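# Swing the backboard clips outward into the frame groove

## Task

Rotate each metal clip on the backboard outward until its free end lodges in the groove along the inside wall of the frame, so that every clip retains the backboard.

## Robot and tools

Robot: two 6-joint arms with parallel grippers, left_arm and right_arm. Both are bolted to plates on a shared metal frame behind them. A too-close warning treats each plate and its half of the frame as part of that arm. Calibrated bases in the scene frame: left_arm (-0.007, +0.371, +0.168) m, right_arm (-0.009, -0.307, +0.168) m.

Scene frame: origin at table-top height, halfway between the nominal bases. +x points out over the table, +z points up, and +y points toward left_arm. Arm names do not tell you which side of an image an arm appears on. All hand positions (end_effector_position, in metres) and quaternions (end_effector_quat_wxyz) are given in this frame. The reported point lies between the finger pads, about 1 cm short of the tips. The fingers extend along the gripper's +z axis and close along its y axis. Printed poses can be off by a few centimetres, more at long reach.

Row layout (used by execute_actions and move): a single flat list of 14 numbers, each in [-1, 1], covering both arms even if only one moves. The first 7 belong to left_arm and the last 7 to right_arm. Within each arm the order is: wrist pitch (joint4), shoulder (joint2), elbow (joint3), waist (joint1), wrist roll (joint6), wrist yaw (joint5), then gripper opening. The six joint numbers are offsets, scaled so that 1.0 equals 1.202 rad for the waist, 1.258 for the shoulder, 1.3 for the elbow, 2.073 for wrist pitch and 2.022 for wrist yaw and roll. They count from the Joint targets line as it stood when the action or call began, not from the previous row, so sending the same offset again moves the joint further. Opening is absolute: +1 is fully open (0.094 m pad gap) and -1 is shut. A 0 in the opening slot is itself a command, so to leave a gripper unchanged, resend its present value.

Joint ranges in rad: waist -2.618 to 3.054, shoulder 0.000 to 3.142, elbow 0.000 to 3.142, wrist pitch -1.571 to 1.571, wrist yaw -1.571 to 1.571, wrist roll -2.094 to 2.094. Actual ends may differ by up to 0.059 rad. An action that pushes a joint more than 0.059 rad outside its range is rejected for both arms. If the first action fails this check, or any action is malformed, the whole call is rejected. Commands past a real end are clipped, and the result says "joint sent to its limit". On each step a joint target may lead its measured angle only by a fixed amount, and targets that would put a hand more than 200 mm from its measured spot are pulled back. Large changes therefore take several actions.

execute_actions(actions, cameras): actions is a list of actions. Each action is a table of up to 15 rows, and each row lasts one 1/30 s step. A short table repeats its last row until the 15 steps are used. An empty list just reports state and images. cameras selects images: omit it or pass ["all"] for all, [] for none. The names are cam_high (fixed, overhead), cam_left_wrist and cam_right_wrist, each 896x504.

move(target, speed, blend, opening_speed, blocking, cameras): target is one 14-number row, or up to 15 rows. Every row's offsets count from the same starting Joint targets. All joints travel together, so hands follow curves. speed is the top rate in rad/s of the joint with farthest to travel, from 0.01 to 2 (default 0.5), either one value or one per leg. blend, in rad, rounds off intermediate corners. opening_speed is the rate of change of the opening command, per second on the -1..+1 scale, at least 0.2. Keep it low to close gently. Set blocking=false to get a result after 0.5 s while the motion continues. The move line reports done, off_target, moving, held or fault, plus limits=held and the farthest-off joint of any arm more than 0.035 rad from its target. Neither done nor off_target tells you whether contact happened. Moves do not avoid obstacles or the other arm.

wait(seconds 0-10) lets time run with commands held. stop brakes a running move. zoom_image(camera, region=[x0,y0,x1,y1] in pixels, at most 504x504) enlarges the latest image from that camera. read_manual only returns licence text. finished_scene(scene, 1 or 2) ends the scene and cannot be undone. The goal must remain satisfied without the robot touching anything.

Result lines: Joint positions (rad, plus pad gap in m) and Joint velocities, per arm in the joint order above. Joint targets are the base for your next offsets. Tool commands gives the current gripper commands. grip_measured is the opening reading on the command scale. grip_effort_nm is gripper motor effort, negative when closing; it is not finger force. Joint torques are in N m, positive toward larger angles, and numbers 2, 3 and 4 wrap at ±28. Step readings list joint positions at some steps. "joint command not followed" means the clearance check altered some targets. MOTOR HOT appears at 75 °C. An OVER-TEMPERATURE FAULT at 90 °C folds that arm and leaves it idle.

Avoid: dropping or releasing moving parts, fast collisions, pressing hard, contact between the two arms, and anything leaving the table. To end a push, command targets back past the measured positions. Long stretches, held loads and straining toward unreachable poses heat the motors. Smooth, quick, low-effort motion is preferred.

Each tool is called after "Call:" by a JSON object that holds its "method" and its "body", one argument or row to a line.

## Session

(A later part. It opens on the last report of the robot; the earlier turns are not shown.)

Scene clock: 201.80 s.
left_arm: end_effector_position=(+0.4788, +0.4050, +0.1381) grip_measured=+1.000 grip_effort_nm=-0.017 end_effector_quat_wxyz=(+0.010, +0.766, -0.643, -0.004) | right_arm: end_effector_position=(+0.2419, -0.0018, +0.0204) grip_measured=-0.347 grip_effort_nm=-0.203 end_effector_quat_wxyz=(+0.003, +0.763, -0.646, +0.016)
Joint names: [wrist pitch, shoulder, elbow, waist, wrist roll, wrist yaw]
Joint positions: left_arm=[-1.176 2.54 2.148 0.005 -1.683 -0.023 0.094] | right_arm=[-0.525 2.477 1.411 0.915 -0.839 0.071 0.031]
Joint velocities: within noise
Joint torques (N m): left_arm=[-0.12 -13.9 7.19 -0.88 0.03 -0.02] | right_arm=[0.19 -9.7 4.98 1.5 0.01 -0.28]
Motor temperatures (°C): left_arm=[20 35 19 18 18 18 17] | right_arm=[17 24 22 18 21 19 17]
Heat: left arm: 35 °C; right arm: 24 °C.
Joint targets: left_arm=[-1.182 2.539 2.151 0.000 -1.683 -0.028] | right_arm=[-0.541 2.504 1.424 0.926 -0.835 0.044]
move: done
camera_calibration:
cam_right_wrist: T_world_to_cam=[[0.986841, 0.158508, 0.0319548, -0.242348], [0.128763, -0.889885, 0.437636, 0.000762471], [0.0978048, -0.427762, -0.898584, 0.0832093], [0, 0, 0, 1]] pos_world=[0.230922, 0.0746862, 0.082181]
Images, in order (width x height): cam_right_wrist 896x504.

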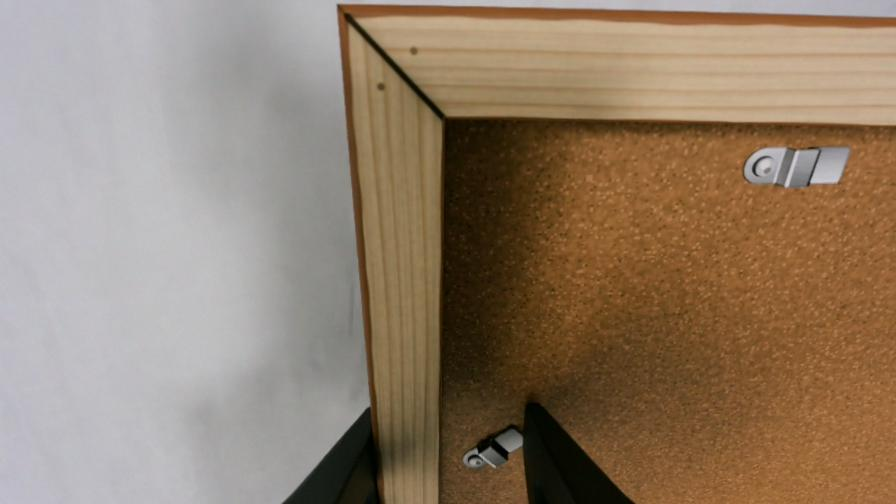

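Call:
{"method": "move", "body": {
  "target": [0,0,0,0,0,0,1,0,0,0.0,0,0.00,0,-0.42],
  "speed": 0.1,
  "opening_speed": 0.2,
  "cameras": ["cam_right_wrist"]
}}

Call:
{"method": "zoom_image", "body": {
  "camera": "cam_right_wrist",
  "region": [380, 380, 580, 504]
}}

Scene clock: 205.80 s.
left_arm: end_effector_position=(+0.4788, +0.4050, +0.1381) grip_measured=+1.000 grip_effort_nm=-0.022 end_effector_quat_wxyz=(+0.010, +0.766, -0.643, -0.004) | right_arm: end_effector_position=(+0.2403, -0.0018, +0.0205) grip_measured=-0.417 grip_effort_nm=-0.193 end_effector_quat_wxyz=(+0.006, +0.764, -0.645, +0.016)
Joint names: [wrist pitch, shoulder, elbow, waist, wrist roll, wrist yaw]
Joint positions: left_arm=[-1.176 2.54 2.148 0.005 -1.683 -0.023 0.094] | right_arm=[-0.529 2.477 1.411 0.918 -0.839 0.07 0.027]
Joint velocities: within noise
Joint torques (N m): left_arm=[-0.12 -13.98 7.02 -0.87 0 0] | right_arm=[0.23 -9.68 4.98 1.25 0 -0.28]
Motor temperatures (°C): left_arm=[20 35 19 18 18 18 17] | right_arm=[17 24 22 18 21 19 17]
Heat: left arm: 35 °C; right arm: 24 °C.
Joint targets: left_arm=[-1.182 2.539 2.151 0.000 -1.683 -0.028] | right_arm=[-0.540 2.504 1.424 0.926 -0.835 0.044]
move: done
camera_calibration:
cam_right_wrist: T_world_to_cam=[[0.986493, 0.161363, 0.0281826, -0.240593], [0.132766, -0.888415, 0.439423, -0.0000572668], [0.0959443, -0.429746, -0.897838, 0.0838302], [0, 0, 0, 1]] pos_world=[0.229307, 0.0747975, 0.0820716]
Images, in order (width x height): cam_right_wrist 896x504.

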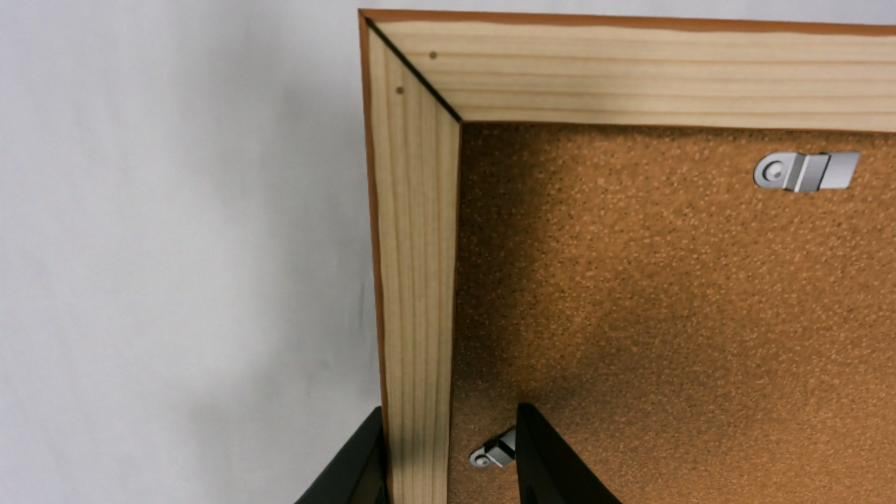

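Scaled by 2.520.

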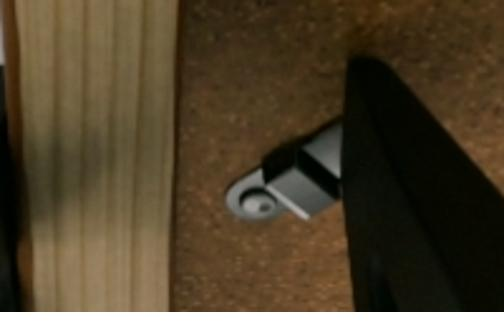

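Call:
{"method": "move", "body": {
  "target": [0,0,0,0,0,0,1,0,0,0.0,0,0.00,0,-0.5],
  "speed": 0.1,
  "opening_speed": 0.2,
  "cameras": ["cam_right_wrist"]
}}

Call:
{"method": "zoom_image", "body": {
  "camera": "cam_right_wrist",
  "region": [440, 400, 560, 490]
}}

Scene clock: 219.63 s.
left_arm: end_effector_position=(+0.4788, +0.4050, +0.1381) grip_measured=+1.000 grip_effort_nm=-0.032 end_effector_quat_wxyz=(+0.010, +0.766, -0.643, -0.004) | right_arm: end_effector_position=(+0.2387, -0.0018, +0.0205) grip_measured=-0.495 grip_effort_nm=-0.295 end_effector_quat_wxyz=(+0.008, +0.765, -0.644, +0.014)
Joint names: [wrist pitch, shoulder, elbow, waist, wrist roll, wrist yaw]
Joint positions: left_arm=[-1.176 2.54 2.148 0.005 -1.683 -0.023 0.094] | right_arm=[-0.533 2.477 1.411 0.919 -0.839 0.066 0.024]
Joint velocities: within noise
Joint torques (N m): left_arm=[-0.05 -13.78 7.05 -0.83 0.02 -0.03] | right_arm=[0.26 -9.66 5.01 1.11 0.01 -0.23]
Motor temperatures (°C): left_arm=[20 36 19 18 18 18 17] | right_arm=[17 24 22 18 21 19 17]
Heat: left arm: 36 °C; right arm: 24 °C.
Joint targets: left_arm=[-1.182 2.539 2.151 0.000 -1.683 -0.028] | right_arm=[-0.540 2.504 1.424 0.926 -0.835 0.044]
move: done
camera_calibration:
cam_right_wrist: T_world_to_cam=[[0.986369, 0.162994, 0.0225695, -0.238828], [0.136651, -0.887803, 0.439468, -0.000785986], [0.0916679, -0.430393, -0.897975, 0.085021], [0, 0, 0, 1]] pos_world=[0.227886, 0.0748222, 0.0820823]
Images, in order (width x height): cam_right_wrist 896x504.

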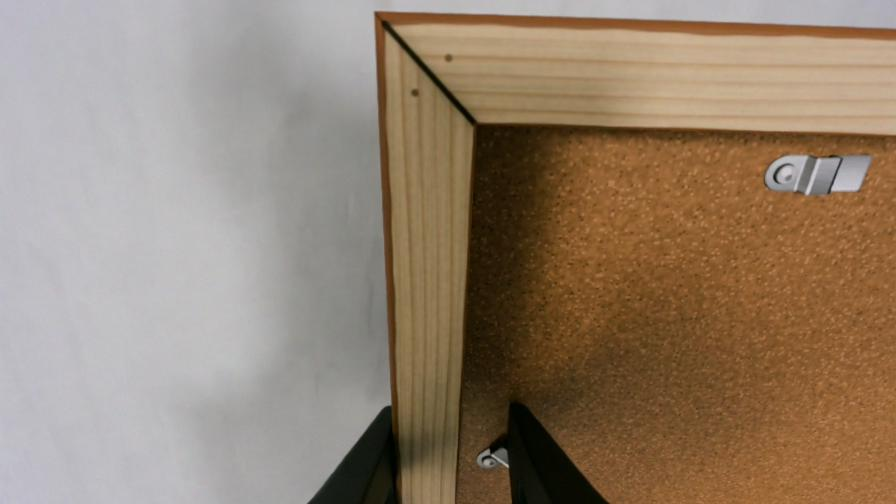

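Scaled by 4.200.

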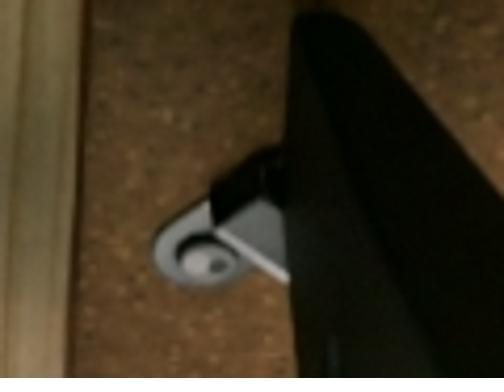

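Call:
{"method": "move", "body": {
  "target": [0,0,0,0,0,0,1,0,0,0.0,0,0.00,0,-0.58],
  "speed": 0.1,
  "opening_speed": 0.2,
  "cameras": ["cam_right_wrist"]
}}

Call:
{"method": "zoom_image", "body": {
  "camera": "cam_right_wrist",
  "region": [440, 400, 560, 490]
}}

Scene clock: 225.07 s.
left_arm: end_effector_position=(+0.4788, +0.4050, +0.1381) grip_measured=+1.000 grip_effort_nm=-0.022 end_effector_quat_wxyz=(+0.010, +0.766, -0.643, -0.004) | right_arm: end_effector_position=(+0.2366, +0.0000, +0.0208) grip_measured=-0.577 grip_effort_nm=-0.227 end_effector_quat_wxyz=(+0.008, +0.766, -0.642, +0.010)
Joint names: [wrist pitch, shoulder, elbow, waist, wrist roll, wrist yaw]
Joint positions: left_arm=[-1.176 2.54 2.148 0.005 -1.683 -0.023 0.094] | right_arm=[-0.536 2.477 1.413 0.922 -0.84 0.057 0.02]
Joint velocities: within noise
Joint torques (N m): left_arm=[-0.12 -13.98 7.12 -0.73 0.03 0] | right_arm=[0.29 -9.68 4.85 0.8 0.03 -0.14]
Motor temperatures (°C): left_arm=[20 36 19 18 18 18 17] | right_arm=[17 24 22 18 21 19 17]
Heat: left arm: 36 °C; right arm: 24 °C.
Joint targets: left_arm=[-1.182 2.539 2.151 0.000 -1.683 -0.028] | right_arm=[-0.541 2.504 1.424 0.925 -0.835 0.044]
move: done
camera_calibration:
cam_right_wrist: T_world_to_cam=[[0.985774, 0.167296, 0.0161661, -0.23685], [0.143806, -0.889309, 0.434108, -0.000600852], [0.0870014, -0.425608, -0.900716, 0.0874722], [0, 0, 0, 1]] pos_world=[0.225957, 0.0763186, 0.0828774]
Images, in order (width x height): cam_right_wrist 896x504.

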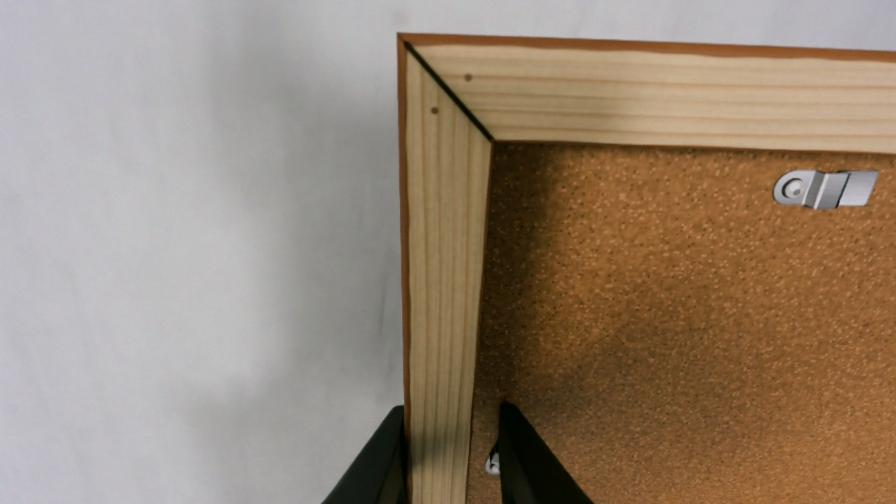

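Scaled by 4.200.

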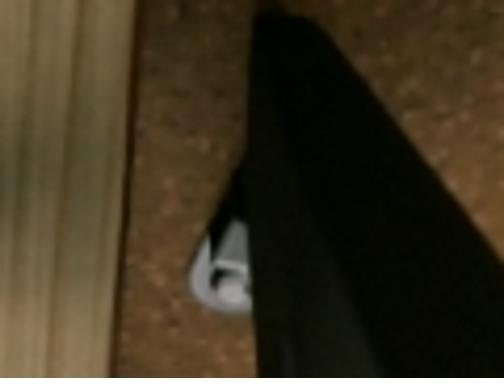

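Call:
{"method": "move", "body": {
  "target": [
    [0,0,0,0,0,0,1,0,0,0.0,0,0.00,0,-0.5],
    [0,0,0,0,0,0,1,0.005,-0.002,-0.0208,-0.0119,-0.004,0,-0.5],
    [0,0,0,0,0,0,1,0.005,-0.002,-0.0208,-0.0119,-0.004,0,-0.6]
  ],
  "speed": 0.1,
  "opening_speed": 0.3,
  "cameras": ["cam_right_wrist"]
}}

Call:
{"method": "zoom_image", "body": {
  "camera": "cam_right_wrist",
  "region": [440, 400, 560, 490]
}}

Scene clock: 235.97 s.
left_arm: end_effector_position=(+0.4788, +0.4050, +0.1381) grip_measured=+1.000 grip_effort_nm=-0.027 end_effector_quat_wxyz=(+0.010, +0.766, -0.643, -0.004) | right_arm: end_effector_position=(+0.2366, +0.0001, +0.0208) grip_measured=-0.597 grip_effort_nm=-0.212 end_effector_quat_wxyz=(+0.008, +0.766, -0.643, +0.008)
Joint names: [wrist pitch, shoulder, elbow, waist, wrist roll, wrist yaw]
Joint positions: left_arm=[-1.176 2.54 2.148 0.005 -1.683 -0.023 0.094] | right_arm=[-0.536 2.477 1.413 0.921 -0.84 0.053 0.019]
Joint velocities: within noise
Joint torques (N m): left_arm=[-0.1 -13.98 6.95 -0.85 0.02 -0.02] | right_arm=[0.41 -9.89 2.96 -0.35 -0.07 -0.1]
Motor temperatures (°C): left_arm=[20 36 19 18 18 18 17] | right_arm=[17 24 22 18 21 19 17]
Heat: left arm: 36 °C; right arm: 24 °C.
Joint targets: left_arm=[-1.182 2.539 2.151 0.000 -1.683 -0.028] | right_arm=[-0.530 2.501 1.397 0.911 -0.843 0.044]
move: done
camera_calibration:
cam_right_wrist: T_world_to_cam=[[0.986084, 0.165695, 0.0135442, -0.236802], [0.143713, -0.890541, 0.431605, -0.000465693], [0.0835766, -0.423652, -0.901961, 0.0883005], [0, 0, 0, 1]] pos_world=[0.226194, 0.076231, 0.0830519]
Images, in order (width x height): cam_right_wrist 896x504.

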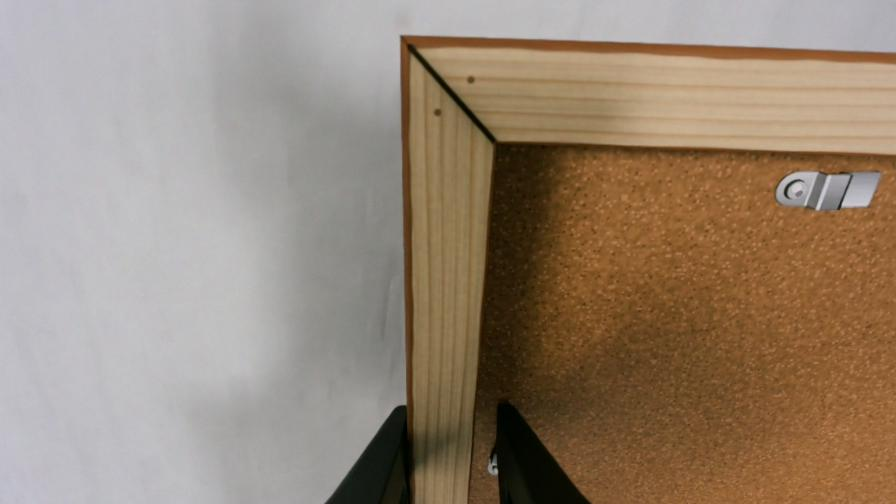

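Scaled by 4.200.

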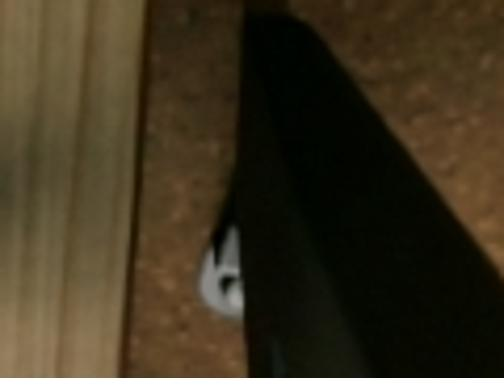

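Call:
{"method": "move", "body": {
  "target": [
    [0,0,0,0,0,0,1,0,0,0.0,0,0.00,0,-0.35],
    [0,0,0,0,0,0,1,-0.035,-0.075,0,0,0,0,-0.35]
  ],
  "speed": 0.2,
  "opening_speed": 1,
  "cameras": ["cam_right_wrist"]
}}

Call:
{"method": "zoom_image", "body": {
  "camera": "cam_right_wrist",
  "region": [420, 340, 560, 440]
}}

Scene clock: 243.33 s.
left_arm: end_effector_position=(+0.4788, +0.4050, +0.1381) grip_measured=+1.000 grip_effort_nm=-0.027 end_effector_quat_wxyz=(+0.010, +0.766, -0.643, -0.004) | right_arm: end_effector_position=(+0.2329, -0.0051, +0.0346) grip_measured=-0.352 grip_effort_nm=0.066 end_effector_quat_wxyz=(+0.020, +0.765, -0.644, +0.004)
Joint names: [wrist pitch, shoulder, elbow, waist, wrist roll, wrist yaw]
Joint positions: left_arm=[-1.176 2.54 2.148 0.005 -1.683 -0.023 0.094] | right_arm=[-0.592 2.438 1.408 0.917 -0.84 0.044 0.03]
Joint velocities: within noise
Joint torques (N m): left_arm=[-0.09 -13.98 7.25 -0.85 -0.01 -0.02] | right_arm=[0.19 -15.01 3.34 -0.02 -0.07 -0.02]
Motor temperatures (°C): left_arm=[20 36 19 18 18 18 17] | right_arm=[17 24 22 18 21 19 17]
Heat: left arm: 36 °C; right arm: 24 °C.
Joint targets: left_arm=[-1.182 2.539 2.151 0.000 -1.683 -0.028] | right_arm=[-0.603 2.407 1.397 0.911 -0.843 0.044]
move: done
camera_calibration:
cam_right_wrist: T_world_to_cam=[[0.986584, 0.162965, -0.00969641, -0.231863], [0.150564, -0.885331, 0.439909, -0.0123206], [0.0631055, -0.435467, -0.89799, 0.10348], [0, 0, 0, 1]] pos_world=[0.224077, 0.0719401, 0.096096]
Images, in order (width x height): cam_right_wrist 896x504.

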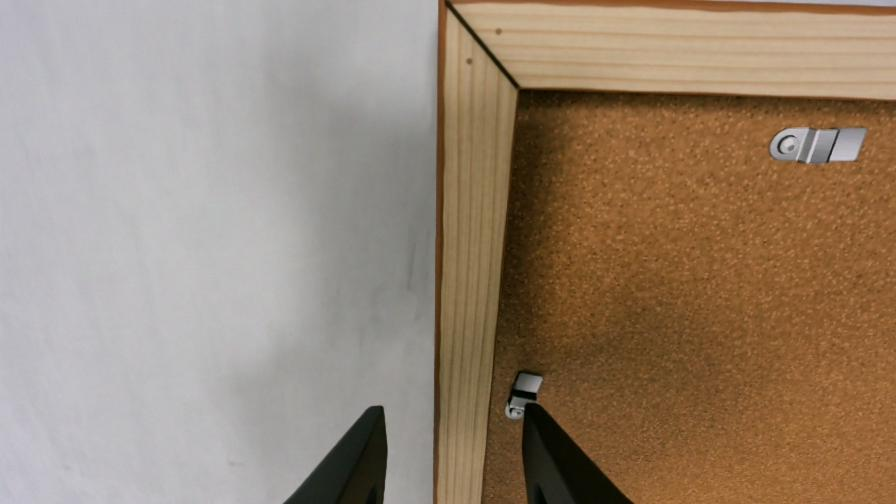

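Scaled by 3.600.

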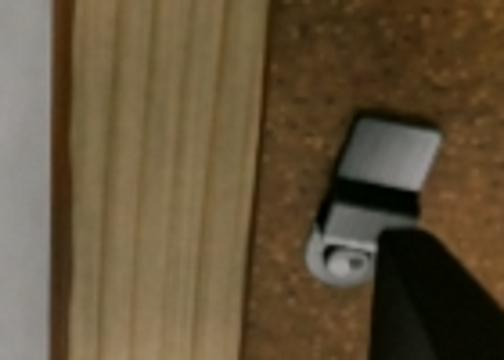

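Call:
{"method": "move", "body": {
  "target": [0,0,0,0,0,0,1,0.0564,0.0413,-0.0331,-0.0033,0.0134,0,0.1],
  "speed": 0.1,
  "cameras": ["cam_right_wrist"]
}}

Call:
{"method": "zoom_image", "body": {
  "camera": "cam_right_wrist",
  "region": [420, 384, 600, 504]
}}

Scene clock: 263.93 s.
left_arm: end_effector_position=(+0.4788, +0.4050, +0.1381) grip_measured=+1.000 grip_effort_nm=-0.037 end_effector_quat_wxyz=(+0.010, +0.766, -0.643, -0.004) | right_arm: end_effector_position=(+0.2346, -0.0022, +0.0237) grip_measured=+0.098 grip_effort_nm=0.061 end_effector_quat_wxyz=(-0.002, +0.759, -0.651, +0.003)
Joint names: [wrist pitch, shoulder, elbow, waist, wrist roll, wrist yaw]
Joint positions: left_arm=[-1.176 2.54 2.148 0.005 -1.683 -0.023 0.094] | right_arm=[-0.496 2.447 1.365 0.917 -0.824 0.044 0.052]
Joint velocities: within noise
Joint torques (N m): left_arm=[-0.11 -13.9 7.02 -0.84 0.05 0.03] | right_arm=[0.47 -10.8 3.28 -0.42 0.03 -0.02]
Motor temperatures (°C): left_arm=[20 37 20 18 18 18 17] | right_arm=[17 29 22 18 21 19 17]
Heat: left arm: 37 °C; right arm: 29 °C.
Joint targets: left_arm=[-1.182 2.539 2.151 0.000 -1.683 -0.028] | right_arm=[-0.486 2.458 1.354 0.907 -0.816 0.044]
move: done
camera_calibration:
cam_right_wrist: T_world_to_cam=[[0.989232, 0.144438, 0.0236048, -0.235563], [0.121984, -0.902834, 0.412324, 0.00203165], [0.0808665, -0.405005, -0.910731, 0.0910268], [0, 0, 0, 1]] pos_world=[0.225417, 0.0727247, 0.0876237]
Images, in order (width x height): cam_right_wrist 896x504.

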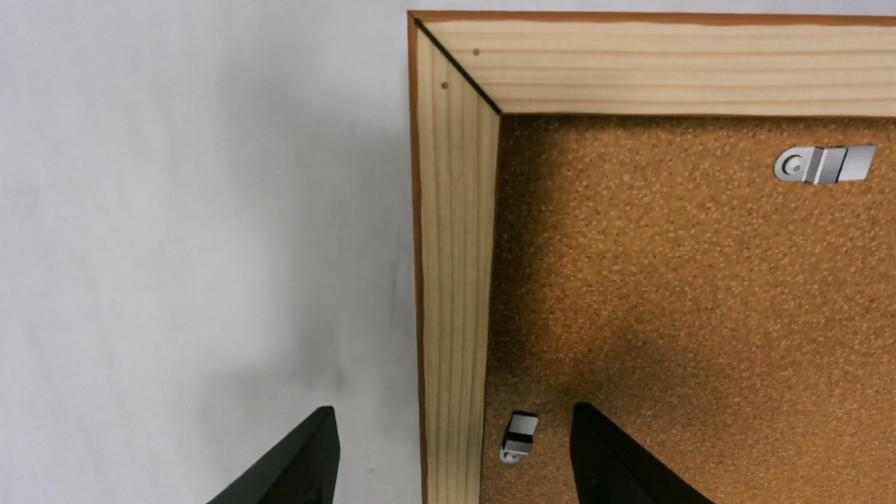

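Scaled by 2.800.

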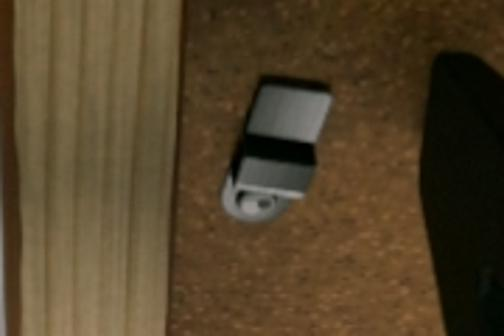

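Call:
{"method": "move", "body": {
  "target": [0,0,0,0,0,0,1,0.0063,0.0072,-0.0069,-0.0033,-0.001,0,0.1],
  "speed": 0.1,
  "cameras": ["cam_right_wrist"]
}}

Call:
{"method": "zoom_image", "body": {
  "camera": "cam_right_wrist",
  "region": [420, 384, 600, 504]
}}

Scene clock: 275.97 s.
left_arm: end_effector_position=(+0.4788, +0.4050, +0.1381) grip_measured=+1.000 grip_effort_nm=-0.022 end_effector_quat_wxyz=(+0.010, +0.766, -0.643, -0.004) | right_arm: end_effector_position=(+0.2360, -0.0042, +0.0206) grip_measured=+0.098 grip_effort_nm=0.066 end_effector_quat_wxyz=(-0.003, +0.757, -0.653, +0.003)
Joint names: [wrist pitch, shoulder, elbow, waist, wrist roll, wrist yaw]
Joint positions: left_arm=[-1.176 2.54 2.148 0.005 -1.683 -0.023 0.094] | right_arm=[-0.482 2.452 1.359 0.911 -0.823 0.045 0.052]
Joint velocities: within noise
Joint torques (N m): left_arm=[-0.1 -13.76 7.16 -0.88 -0.01 -0.02] | right_arm=[0.48 -10.45 3.03 -0.18 0.01 -0.02]
Motor temperatures (°C): left_arm=[20 37 20 18 18 18 17] | right_arm=[17 26 22 18 21 19 17]
Heat: left arm: 37 °C; right arm: 26 °C.
Joint targets: left_arm=[-1.182 2.539 2.151 0.000 -1.683 -0.028] | right_arm=[-0.473 2.468 1.345 0.903 -0.818 0.044]
move: done
camera_calibration:
cam_right_wrist: T_world_to_cam=[[0.990123, 0.137901, 0.0253121, -0.236837], [0.115421, -0.904196, 0.411226, 0.00290261], [0.0795957, -0.404243, -0.911182, 0.0875989], [0, 0, 0, 1]] pos_world=[0.22719, 0.0706959, 0.0846198]
Images, in order (width x height): cam_right_wrist 896x504.

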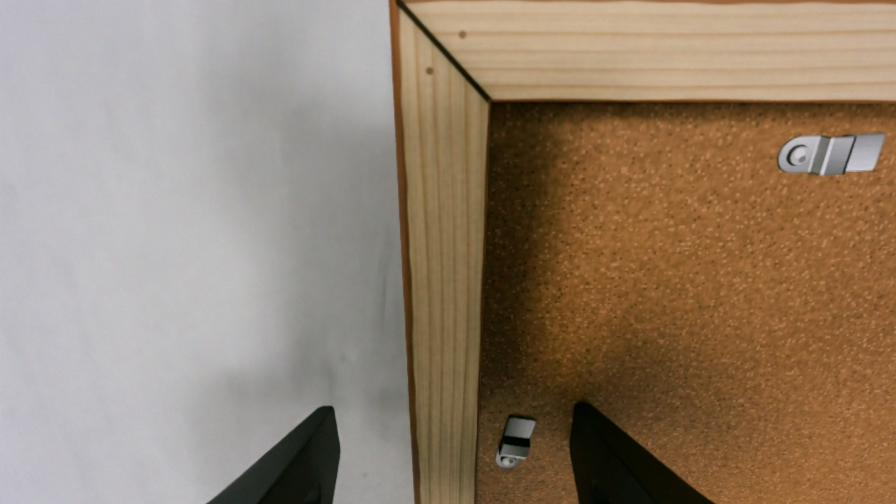

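Scaled by 2.800.

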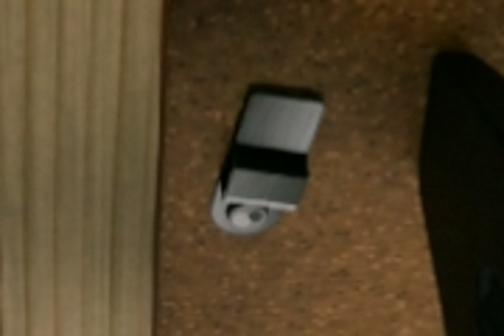

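Call:
{"method": "move", "body": {
  "target": [
    [0,0,0,0,0,0,1,-0.005,0.001,0,-0.001,0,0,0.1],
    [0,0,0,0,0,0,1,-0.005,0.001,0,-0.001,0,0,-0.5]
  ],
  "speed": 0.1,
  "opening_speed": 0.4,
  "cameras": ["cam_right_wrist"]
}}

Call:
{"method": "zoom_image", "body": {
  "camera": "cam_right_wrist",
  "region": [420, 384, 600, 504]
}}

Scene clock: 282.67 s.
left_arm: end_effector_position=(+0.4788, +0.4050, +0.1381) grip_measured=+1.000 grip_effort_nm=-0.032 end_effector_quat_wxyz=(+0.010, +0.766, -0.643, -0.004) | right_arm: end_effector_position=(+0.2395, -0.0047, +0.0206) grip_measured=-0.497 grip_effort_nm=-0.203 end_effector_quat_wxyz=(-0.007, +0.755, -0.655, +0.006)
Joint names: [wrist pitch, shoulder, elbow, waist, wrist roll, wrist yaw]
Joint positions: left_arm=[-1.176 2.54 2.148 0.005 -1.683 -0.023 0.094] | right_arm=[-0.475 2.452 1.359 0.906 -0.823 0.051 0.024]
Joint velocities: within noise
Joint torques (N m): left_arm=[-0.11 -13.89 7.04 -0.75 0.03 -0.02] | right_arm=[0.31 -10.39 3.08 0.14 0.02 -0.09]
Motor temperatures (°C): left_arm=[20 37 20 18 18 18 17] | right_arm=[17 26 22 18 21 19 17]
Heat: left arm: 37 °C; right arm: 26 °C.
Joint targets: left_arm=[-1.182 2.539 2.151 0.000 -1.683 -0.028] | right_arm=[-0.483 2.469 1.345 0.902 -0.818 0.044]
move: done
camera_calibration:
cam_right_wrist: T_world_to_cam=[[0.990559, 0.132581, 0.0348629, -0.24058], [0.106764, -0.905603, 0.410468, 0.00419306], [0.0859923, -0.402871, -0.911208, 0.0855714], [0, 0, 0, 1]] pos_world=[0.230502, 0.0701678, 0.0846396]
Images, in order (width x height): cam_right_wrist 896x504.

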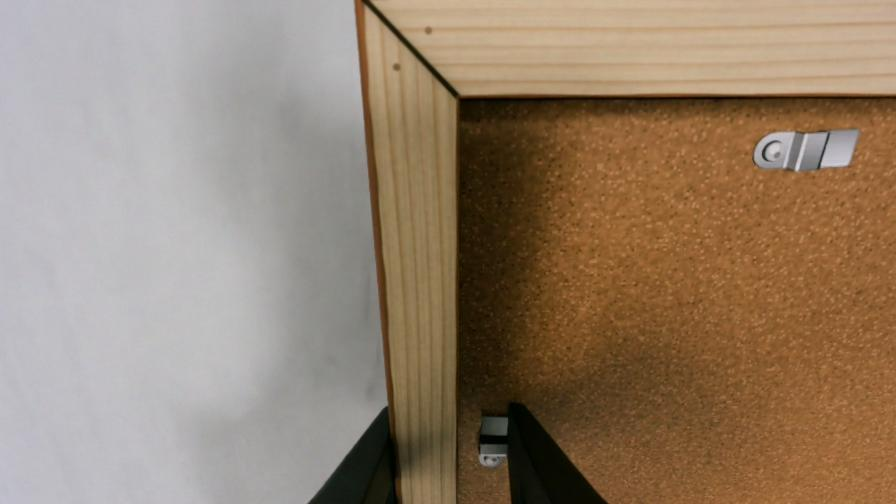

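Scaled by 2.800.

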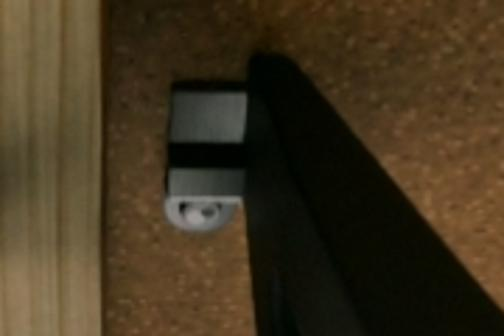

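Call:
{"method": "move", "body": {
  "target": [0,0,0,0,0,0,1,0,0.001,0,-0.001,0,0,-0.6],
  "speed": 0.1,
  "opening_speed": 0.2,
  "cameras": ["cam_right_wrist"]
}}

Call:
{"method": "zoom_image", "body": {
  "camera": "cam_right_wrist",
  "region": [420, 384, 600, 504]
}}

Scene clock: 287.87 s.
left_arm: end_effector_position=(+0.4788, +0.4050, +0.1381) grip_measured=+1.000 grip_effort_nm=-0.022 end_effector_quat_wxyz=(+0.010, +0.766, -0.643, -0.004) | right_arm: end_effector_position=(+0.2376, -0.0052, +0.0206) grip_measured=-0.596 grip_effort_nm=-0.271 end_effector_quat_wxyz=(-0.004, +0.755, -0.655, +0.003)
Joint names: [wrist pitch, shoulder, elbow, waist, wrist roll, wrist yaw]
Joint positions: left_arm=[-1.176 2.54 2.148 0.005 -1.683 -0.023 0.094] | right_arm=[-0.481 2.452 1.359 0.906 -0.823 0.044 0.019]
Joint velocities: within noise
Joint torques (N m): left_arm=[-0.11 -13.85 7.15 -0.85 0.02 -0.03] | right_arm=[0.37 -10.22 3.04 0.05 0.01 -0.01]
Motor temperatures (°C): left_arm=[20 37 20 18 18 18 17] | right_arm=[17 26 22 18 21 19 17]
Heat: left arm: 37 °C; right arm: 26 °C.
Joint targets: left_arm=[-1.182 2.539 2.151 0.000 -1.683 -0.028] | right_arm=[-0.483 2.470 1.345 0.901 -0.818 0.044]
move: done
camera_calibration:
cam_right_wrist: T_world_to_cam=[[0.990792, 0.132927, 0.0257054, -0.238481], [0.110795, -0.905179, 0.410335, 0.00298215], [0.0778124, -0.403709, -0.911572, 0.0874472], [0, 0, 0, 1]] pos_world=[0.22915, 0.069703, 0.084621]
Images, in order (width x height): cam_right_wrist 896x504.

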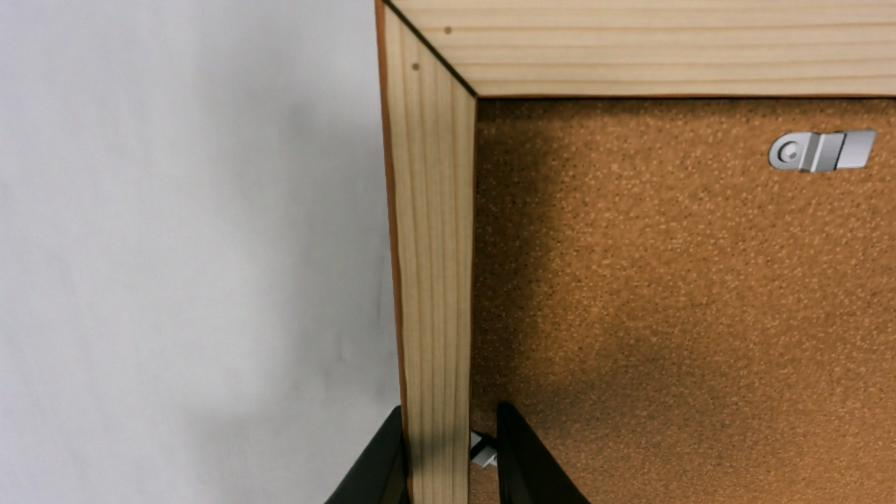

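Scaled by 2.800.

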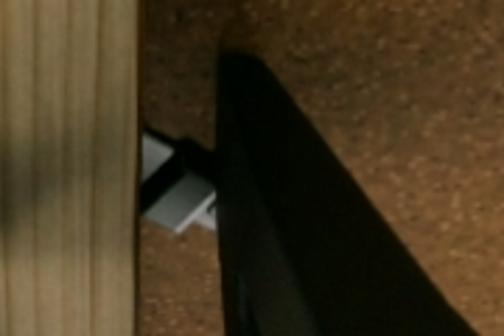

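Call:
{"method": "move", "body": {
  "target": [0,0,0,0,0,0,1,0,0.000,0,-0.001,0,0,-0.67],
  "speed": 0.1,
  "opening_speed": 0.2,
  "cameras": ["cam_right_wrist"]
}}

Call:
{"method": "zoom_image", "body": {
  "camera": "cam_right_wrist",
  "region": [420, 384, 600, 504]
}}

Scene clock: 291.33 s.
left_arm: end_effector_position=(+0.4788, +0.4050, +0.1381) grip_measured=+1.000 grip_effort_nm=-0.027 end_effector_quat_wxyz=(+0.010, +0.766, -0.643, -0.004) | right_arm: end_effector_position=(+0.2369, -0.0059, +0.0205) grip_measured=-0.664 grip_effort_nm=-0.379 end_effector_quat_wxyz=(-0.002, +0.755, -0.655, +0.003)
Joint names: [wrist pitch, shoulder, elbow, waist, wrist roll, wrist yaw]
Joint positions: left_arm=[-1.176 2.54 2.148 0.005 -1.683 -0.023 0.094] | right_arm=[-0.485 2.452 1.359 0.906 -0.823 0.044 0.016]
Joint velocities: within noise
Joint torques (N m): left_arm=[-0.1 -13.75 7.16 -0.76 0.01 -0.01] | right_arm=[0.39 -10.24 3 -0.09 0.02 -0.02]
Motor temperatures (°C): left_arm=[20 37 20 18 18 18 17] | right_arm=[17 25 22 18 21 19 17]
Heat: left arm: 37 °C; right arm: 25 °C.
Joint targets: left_arm=[-1.182 2.539 2.151 0.000 -1.683 -0.028] | right_arm=[-0.483 2.470 1.345 0.900 -0.818 0.044]
move: done
camera_calibration:
cam_right_wrist: T_world_to_cam=[[0.990895, 0.132757, 0.0224104, -0.237655], [0.111817, -0.904186, 0.412244, 0.00219785], [0.0749916, -0.405984, -0.910798, 0.0878733], [0, 0, 0, 1]] pos_world=[0.228656, 0.069213, 0.0844547]
Images, in order (width x height): cam_right_wrist 896x504.

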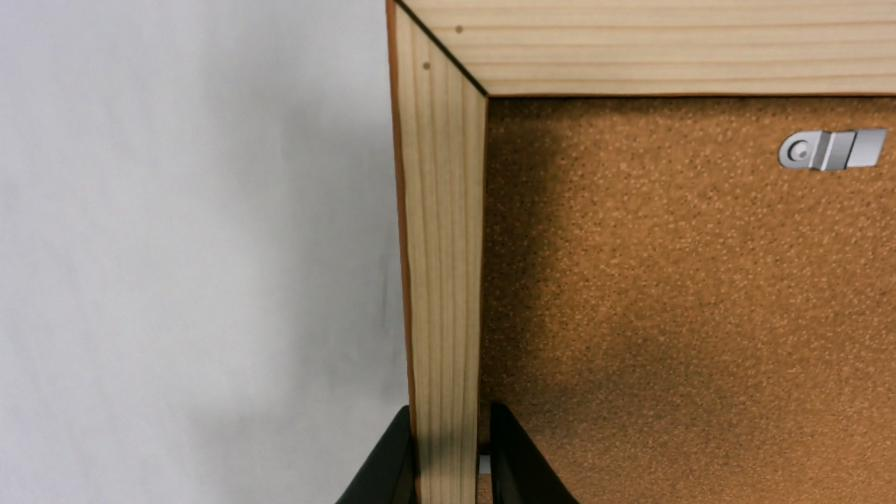

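Scaled by 2.800.

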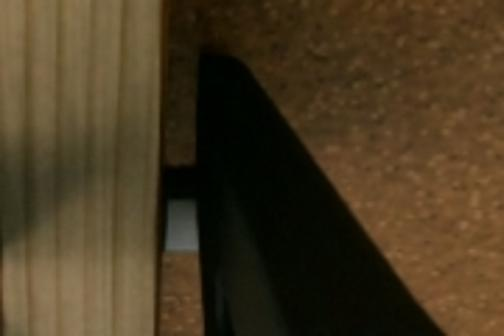

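Call:
{"method": "move", "body": {
  "target": [
    [0,0,0,0,0,0,1,0,0,0,0,0,0,-0.4],
    [0,0,0,0,0,0,1,-0.0362,-0.0954,0.0015,0,0,0,-0.4],
    [0,0,0,0,0,0,1,-0.0043,-0.1328,-0.0685,-0.0416,-0.0312,0,-0.4]
  ],
  "speed": 0.2,
  "opening_speed": 0.5,
  "cameras": ["cam_right_wrist"]
}}

Call:
{"method": "zoom_image", "body": {
  "camera": "cam_right_wrist",
  "region": [420, 220, 600, 340]
}}

Scene clock: 331.00 s.
left_arm: end_effector_position=(+0.4788, +0.4050, +0.1381) grip_measured=+1.000 grip_effort_nm=-0.032 end_effector_quat_wxyz=(+0.010, +0.766, -0.643, -0.004) | right_arm: end_effector_position=(+0.2425, -0.0310, +0.0457) grip_measured=-0.402 grip_effort_nm=0.056 end_effector_quat_wxyz=(-0.004, +0.755, -0.656, +0.002)
Joint names: [wrist pitch, shoulder, elbow, waist, wrist roll, wrist yaw]
Joint positions: left_arm=[-1.176 2.54 2.148 0.005 -1.683 -0.023 0.094] | right_arm=[-0.502 2.337 1.267 0.854 -0.873 0.043 0.028]
Joint velocities: within noise
Joint torques (N m): left_arm=[-0.12 -13.78 7.06 -0.76 0.03 -0.04] | right_arm=[0.48 -14.52 3.26 0.12 -0.11 0]
Motor temperatures (°C): left_arm=[20 38 20 18 18 18 17] | right_arm=[17 26 22 18 21 19 17]
Heat: left arm: 38 °C; right arm: 26 °C.
Joint targets: left_arm=[-1.182 2.539 2.151 0.000 -1.683 -0.028] | right_arm=[-0.492 2.303 1.256 0.850 -0.881 0.044]
move: done
camera_calibration:
cam_right_wrist: T_world_to_cam=[[0.991085, 0.130993, 0.0243281, -0.240608], [0.109662, -0.90573, 0.409424, -0.0308963], [0.0756666, -0.403106, -0.91202, 0.100124], [0, 0, 0, 1]] pos_world=[0.234275, 0.0438948, 0.109818]
Images, in order (width x height): cam_right_wrist 896x504.

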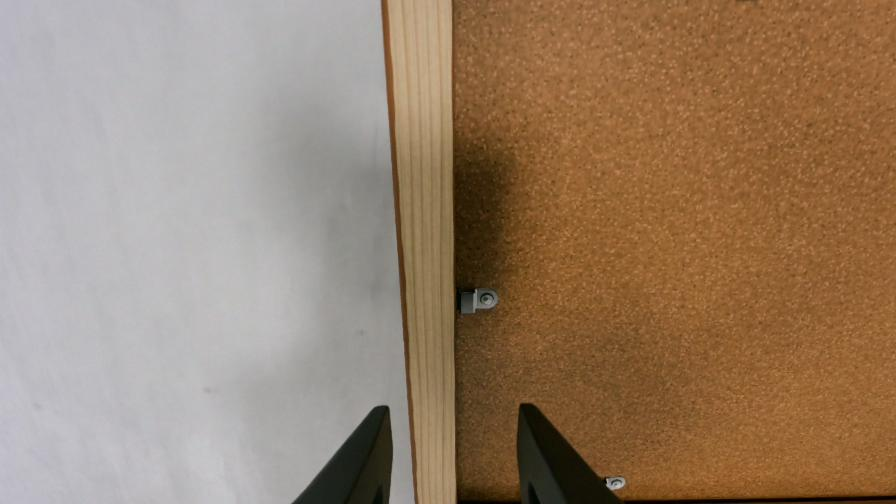

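Scaled by 2.800.

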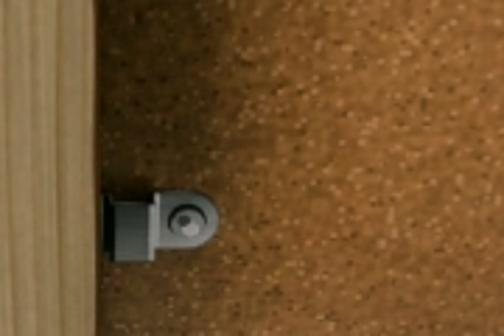

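Call:
{"method": "move", "body": {
  "target": [0,0,0,0,0,0,1, 0.0280,0.0866,0.0146,0,0,0,-0.5],
  "speed": 0.15,
  "cameras": ["cam_right_wrist"]
}}

Scene clock: 365.90 s.
left_arm: end_effector_position=(+0.4788, +0.4050, +0.1381) grip_measured=+1.000 grip_effort_nm=-0.027 end_effector_quat_wxyz=(+0.010, +0.766, -0.643, -0.004) | right_arm: end_effector_position=(+0.2430, -0.0297, +0.0332) grip_measured=-0.498 grip_effort_nm=-0.144 end_effector_quat_wxyz=(-0.006, +0.755, -0.655, +0.002)
Joint names: [wrist pitch, shoulder, elbow, waist, wrist roll, wrist yaw]
Joint positions: left_arm=[-1.176 2.54 2.148 0.005 -1.683 -0.023 0.094] | right_arm=[-0.462 2.373 1.267 0.854 -0.875 0.043 0.024]
Joint velocities: within noise
Joint torques (N m): left_arm=[-0.13 -13.87 7.06 -0.8 0.02 0] | right_arm=[0.68 -7.71 4.51 0.05 -0.09 0]
Motor temperatures (°C): left_arm=[20 39 20 18 18 18 17] | right_arm=[17 31 22 18 21 19 17]
Heat: left arm: 39 °C; right arm: 31 °C.
Joint targets: left_arm=[-1.182 2.539 2.151 0.000 -1.683 -0.028] | right_arm=[-0.434 2.412 1.275 0.850 -0.881 0.044]
move: off_target (right_arm); right_arm: the shoulder is farthest, 0.039 rad from its target
camera_calibration:
cam_right_wrist: T_world_to_cam=[[0.990822, 0.132218, 0.028104, -0.240977], [0.109514, -0.90708, 0.406464, -0.0245843], [0.0792346, -0.399655, -0.913235, 0.0884628], [0, 0, 0, 1]] pos_world=[0.234449, 0.0449163, 0.0975523]
Images, in order (width x height): cam_right_wrist 896x504.

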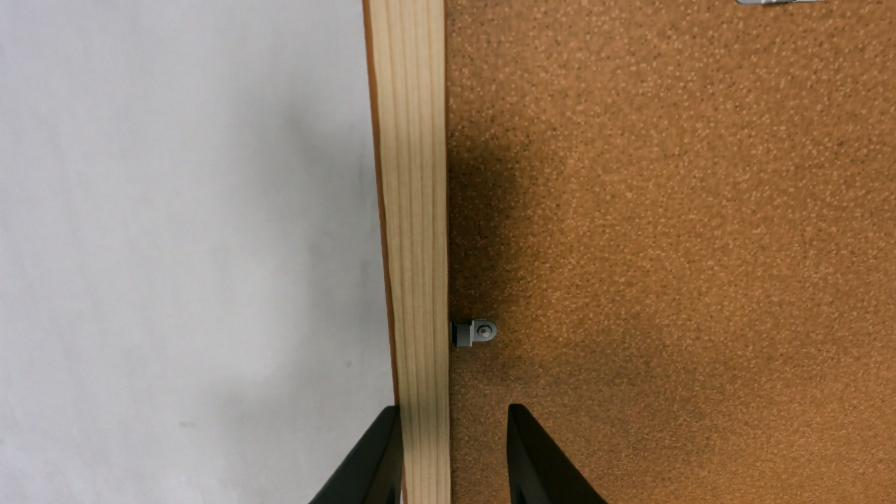

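Call:
{"method": "move", "body": {
  "target": [0,0,0,0,0,0,1, 0.0043,0,-0.0254,0.015,0,0,-0.5],
  "speed": 0.1,
  "cameras": ["cam_right_wrist"]
}}

Call:
{"method": "move", "body": {
  "target": [0,0,0,0,0,0,1, 0.0,0.0143,0,0,0,0,-0.5],
  "speed": 0.1,
  "cameras": ["cam_right_wrist"]
}}

Scene clock: 378.77 s.
left_arm: end_effector_position=(+0.4788, +0.4050, +0.1381) grip_measured=+1.000 grip_effort_nm=-0.037 end_effector_quat_wxyz=(+0.010, +0.766, -0.643, -0.004) | right_arm: end_effector_position=(+0.2429, -0.0295, +0.0332) grip_measured=-0.498 grip_effort_nm=-0.139 end_effector_quat_wxyz=(-0.006, +0.756, -0.655, +0.003)
Joint names: [wrist pitch, shoulder, elbow, waist, wrist roll, wrist yaw]
Joint positions: left_arm=[-1.176 2.54 2.148 0.005 -1.683 -0.023 0.094] | right_arm=[-0.461 2.373 1.267 0.856 -0.875 0.045 0.024]
Joint velocities: within noise
Joint torques (N m): left_arm=[-0.13 -13.82 7.1 -0.76 0.05 -0.03] | right_arm=[0.78 -7.72 2.26 1.66 -0.11 -0.02]
Motor temperatures (°C): left_arm=[20 39 20 18 18 18 17] | right_arm=[17 28 22 18 21 19 17]
Heat: left arm: 39 °C; right arm: 28 °C.
Joint targets: left_arm=[-1.182 2.539 2.151 0.000 -1.683 -0.028] | right_arm=[-0.425 2.412 1.242 0.868 -0.881 0.044]
move: off_target (right_arm); right_arm: the shoulder is farthest, 0.039 rad from its target
camera_calibration:
cam_right_wrist: T_world_to_cam=[[0.990516, 0.134098, 0.0299317, -0.240884], [0.110385, -0.906379, 0.407789, -0.0246549], [0.0818132, -0.400617, -0.912586, 0.0878882], [0, 0, 0, 1]] pos_world=[0.23413, 0.0451649, 0.0974695]
Images, in order (width x height): cam_right_wrist 896x504.

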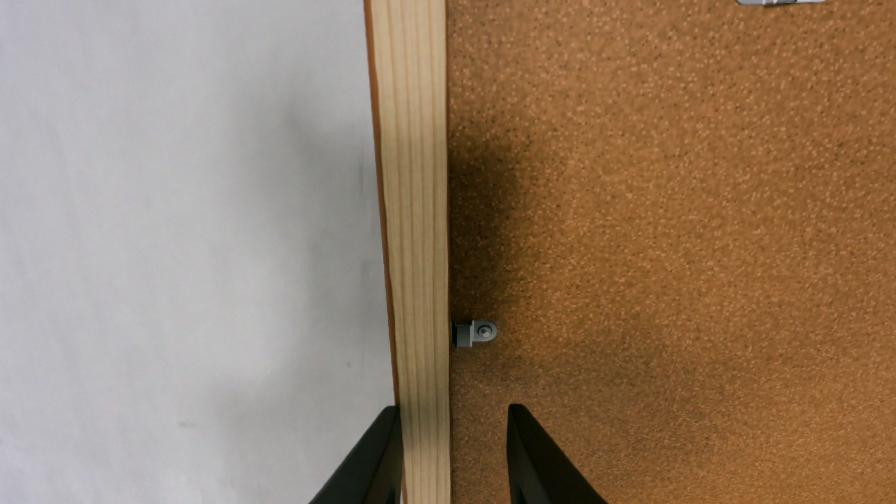

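Scene clock: 379.47 s.
left_arm: end_effector_position=(+0.4788, +0.4050, +0.1381) grip_measured=+1.000 grip_effort_nm=-0.037 end_effector_quat_wxyz=(+0.010, +0.766, -0.643, -0.004) | right_arm: end_effector_position=(+0.2424, -0.0299, +0.0322) grip_measured=-0.498 grip_effort_nm=-0.149 end_effector_quat_wxyz=(-0.005, +0.756, -0.654, +0.003)
Joint names: [wrist pitch, shoulder, elbow, waist, wrist roll, wrist yaw]
Joint positions: left_arm=[-1.176 2.54 2.148 0.005 -1.683 -0.023 0.094] | right_arm=[-0.461 2.375 1.267 0.856 -0.875 0.046 0.024]
Joint velocities: within noise
Joint torques (N m): left_arm=[-0.11 -13.87 6.94 -0.84 0.05 0.01] | right_arm=[0.77 -6.37 2.22 1.59 -0.1 -0.02]
Motor temperatures (°C): left_arm=[20 39 20 18 18 18 17] | right_arm=[17 28 22 18 21 19 17]
Heat: left arm: 39 °C; right arm: 28 °C.
Joint targets: left_arm=[-1.182 2.539 2.151 0.000 -1.683 -0.028] | right_arm=[-0.425 2.430 1.242 0.868 -0.881 0.044]
move: off_target (right_arm); right_arm: the shoulder is farthest, 0.055 rad from its target
camera_calibration:
cam_right_wrist: T_world_to_cam=[[0.990438, 0.134994, 0.0284511, -0.240247], [0.111655, -0.905487, 0.409422, -0.0248769], [0.0810317, -0.40233, -0.911901, 0.0870391], [0, 0, 0, 1]] pos_world=[0.233675, 0.0449248, 0.0963915]
Images, in order (width x height): cam_right_wrist 896x504.

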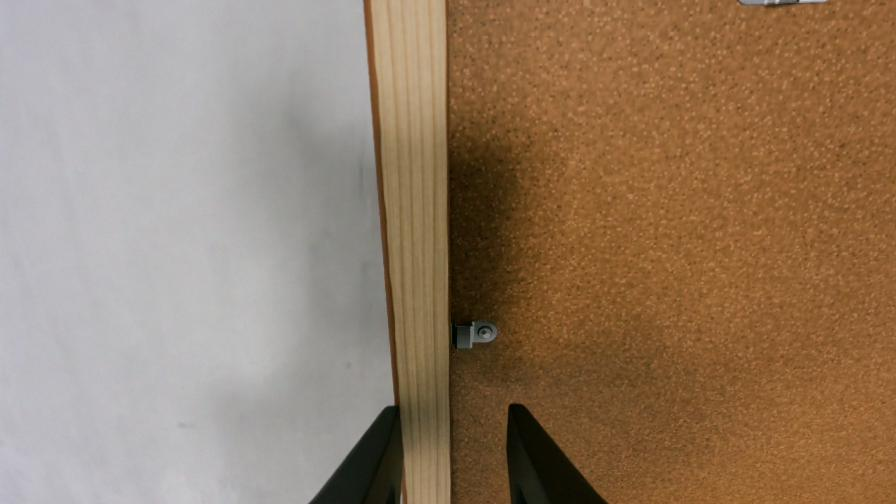

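Call:
{"method": "move", "body": {
  "target": [
    [0,0,0,0,0,0,1, -0.0217,-0.0636,0.0154,-0.005,0,0,-0.5],
    [0,0,0,0,0,0,1, -0.0241,-0.0755,-0.0112,0.0083,0,0,-0.5]
  ],
  "speed": 0.15,
  "cameras": ["cam_right_wrist"]
}}

Scene clock: 390.23 s.
left_arm: end_effector_position=(+0.4788, +0.4050, +0.1381) grip_measured=+1.000 grip_effort_nm=-0.027 end_effector_quat_wxyz=(+0.010, +0.766, -0.643, -0.004) | right_arm: end_effector_position=(+0.2313, -0.0356, +0.0313) grip_measured=-0.498 grip_effort_nm=-0.139 end_effector_quat_wxyz=(+0.007, +0.761, -0.649, +0.004)
Joint names: [wrist pitch, shoulder, elbow, waist, wrist roll, wrist yaw]
Joint positions: left_arm=[-1.176 2.54 2.148 0.005 -1.683 -0.023 0.094] | right_arm=[-0.467 2.365 1.237 0.869 -0.875 0.047 0.024]
Joint velocities: within noise
Joint torques (N m): left_arm=[-0.12 -13.89 7.01 -0.77 0.05 -0.04] | right_arm=[0.25 -13.98 3.17 1.31 -0.09 -0.04]
Motor temperatures (°C): left_arm=[20 39 20 18 18 18 17] | right_arm=[17 26 22 18 21 19 17]
Heat: left arm: 39 °C; right arm: 26 °C.
Joint targets: left_arm=[-1.182 2.539 2.151 0.000 -1.683 -0.028] | right_arm=[-0.475 2.335 1.227 0.878 -0.881 0.044]
move: done
camera_calibration:
cam_right_wrist: T_world_to_cam=[[0.988753, 0.149154, 0.0110114, -0.226995], [0.130393, -0.895763, 0.424979, -0.0328886], [0.0732507, -0.418763, -0.905136, 0.085754], [0, 0, 0, 1]] pos_world=[0.222449, 0.0403074, 0.0940956]
Images, in order (width x height): cam_right_wrist 896x504.

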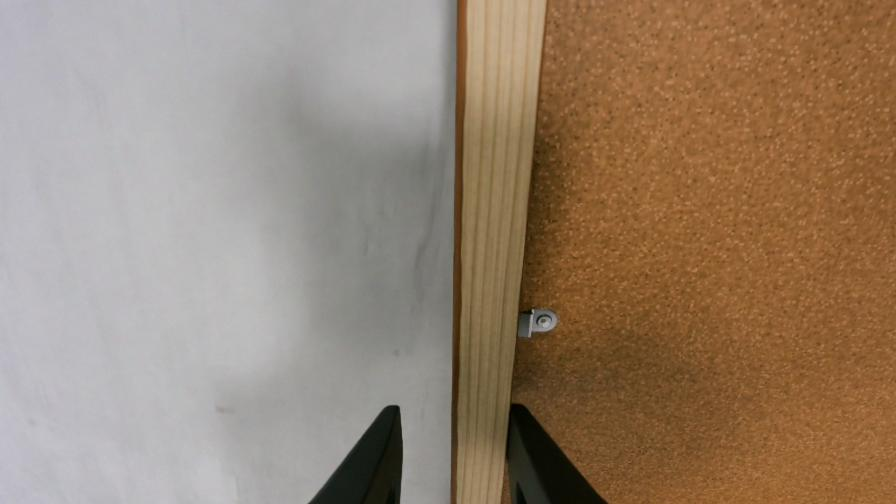

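Call:
{"method": "move", "body": {
  "target": [
    [0,0,0,0,0,0,1, -0.008,-0.025,0,0,0,0,-0.5],
    [0,0,0,0,0,0,1, -0.010,-0.025,0.035,-0.0175,0,0,-0.5]
  ],
  "speed": 0.15,
  "cameras": ["cam_right_wrist"]
}}

Scene clock: 396.33 s.
left_arm: end_effector_position=(+0.4788, +0.4050, +0.1381) grip_measured=+1.000 grip_effort_nm=-0.027 end_effector_quat_wxyz=(+0.010, +0.766, -0.643, -0.004) | right_arm: end_effector_position=(+0.2388, -0.0312, +0.0444) grip_measured=-0.498 grip_effort_nm=-0.149 end_effector_quat_wxyz=(-0.005, +0.758, -0.652, +0.004)
Joint names: [wrist pitch, shoulder, elbow, waist, wrist roll, wrist yaw]
Joint positions: left_arm=[-1.176 2.54 2.148 0.005 -1.683 -0.023 0.094] | right_arm=[-0.487 2.333 1.25 0.863 -0.875 0.047 0.024]
Joint velocities: within noise
Joint torques (N m): left_arm=[-0.11 -13.86 7.06 -0.77 0.02 -0.01] | right_arm=[0.3 -14 5.74 -0.13 -0.08 -0.05]
Motor temperatures (°C): left_arm=[20 40 20 18 18 18 17] | right_arm=[17 27 22 18 21 19 17]
Heat: left arm: 40 °C; right arm: 27 °C.
Joint targets: left_arm=[-1.182 2.539 2.151 0.000 -1.683 -0.028] | right_arm=[-0.496 2.304 1.273 0.856 -0.881 0.044]
move: done
camera_calibration:
cam_right_wrist: T_world_to_cam=[[0.989462, 0.141841, 0.0291023, -0.23643], [0.117523, -0.904113, 0.410813, -0.0320476], [0.0845819, -0.403063, -0.911255, 0.0969453], [0, 0, 0, 1]] pos_world=[0.229505, 0.0436359, 0.108388]
Images, in order (width x height): cam_right_wrist 896x504.

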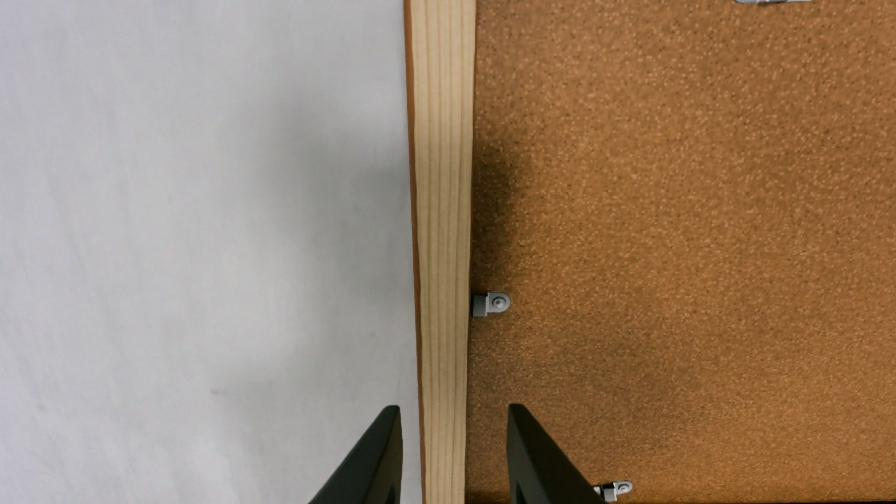

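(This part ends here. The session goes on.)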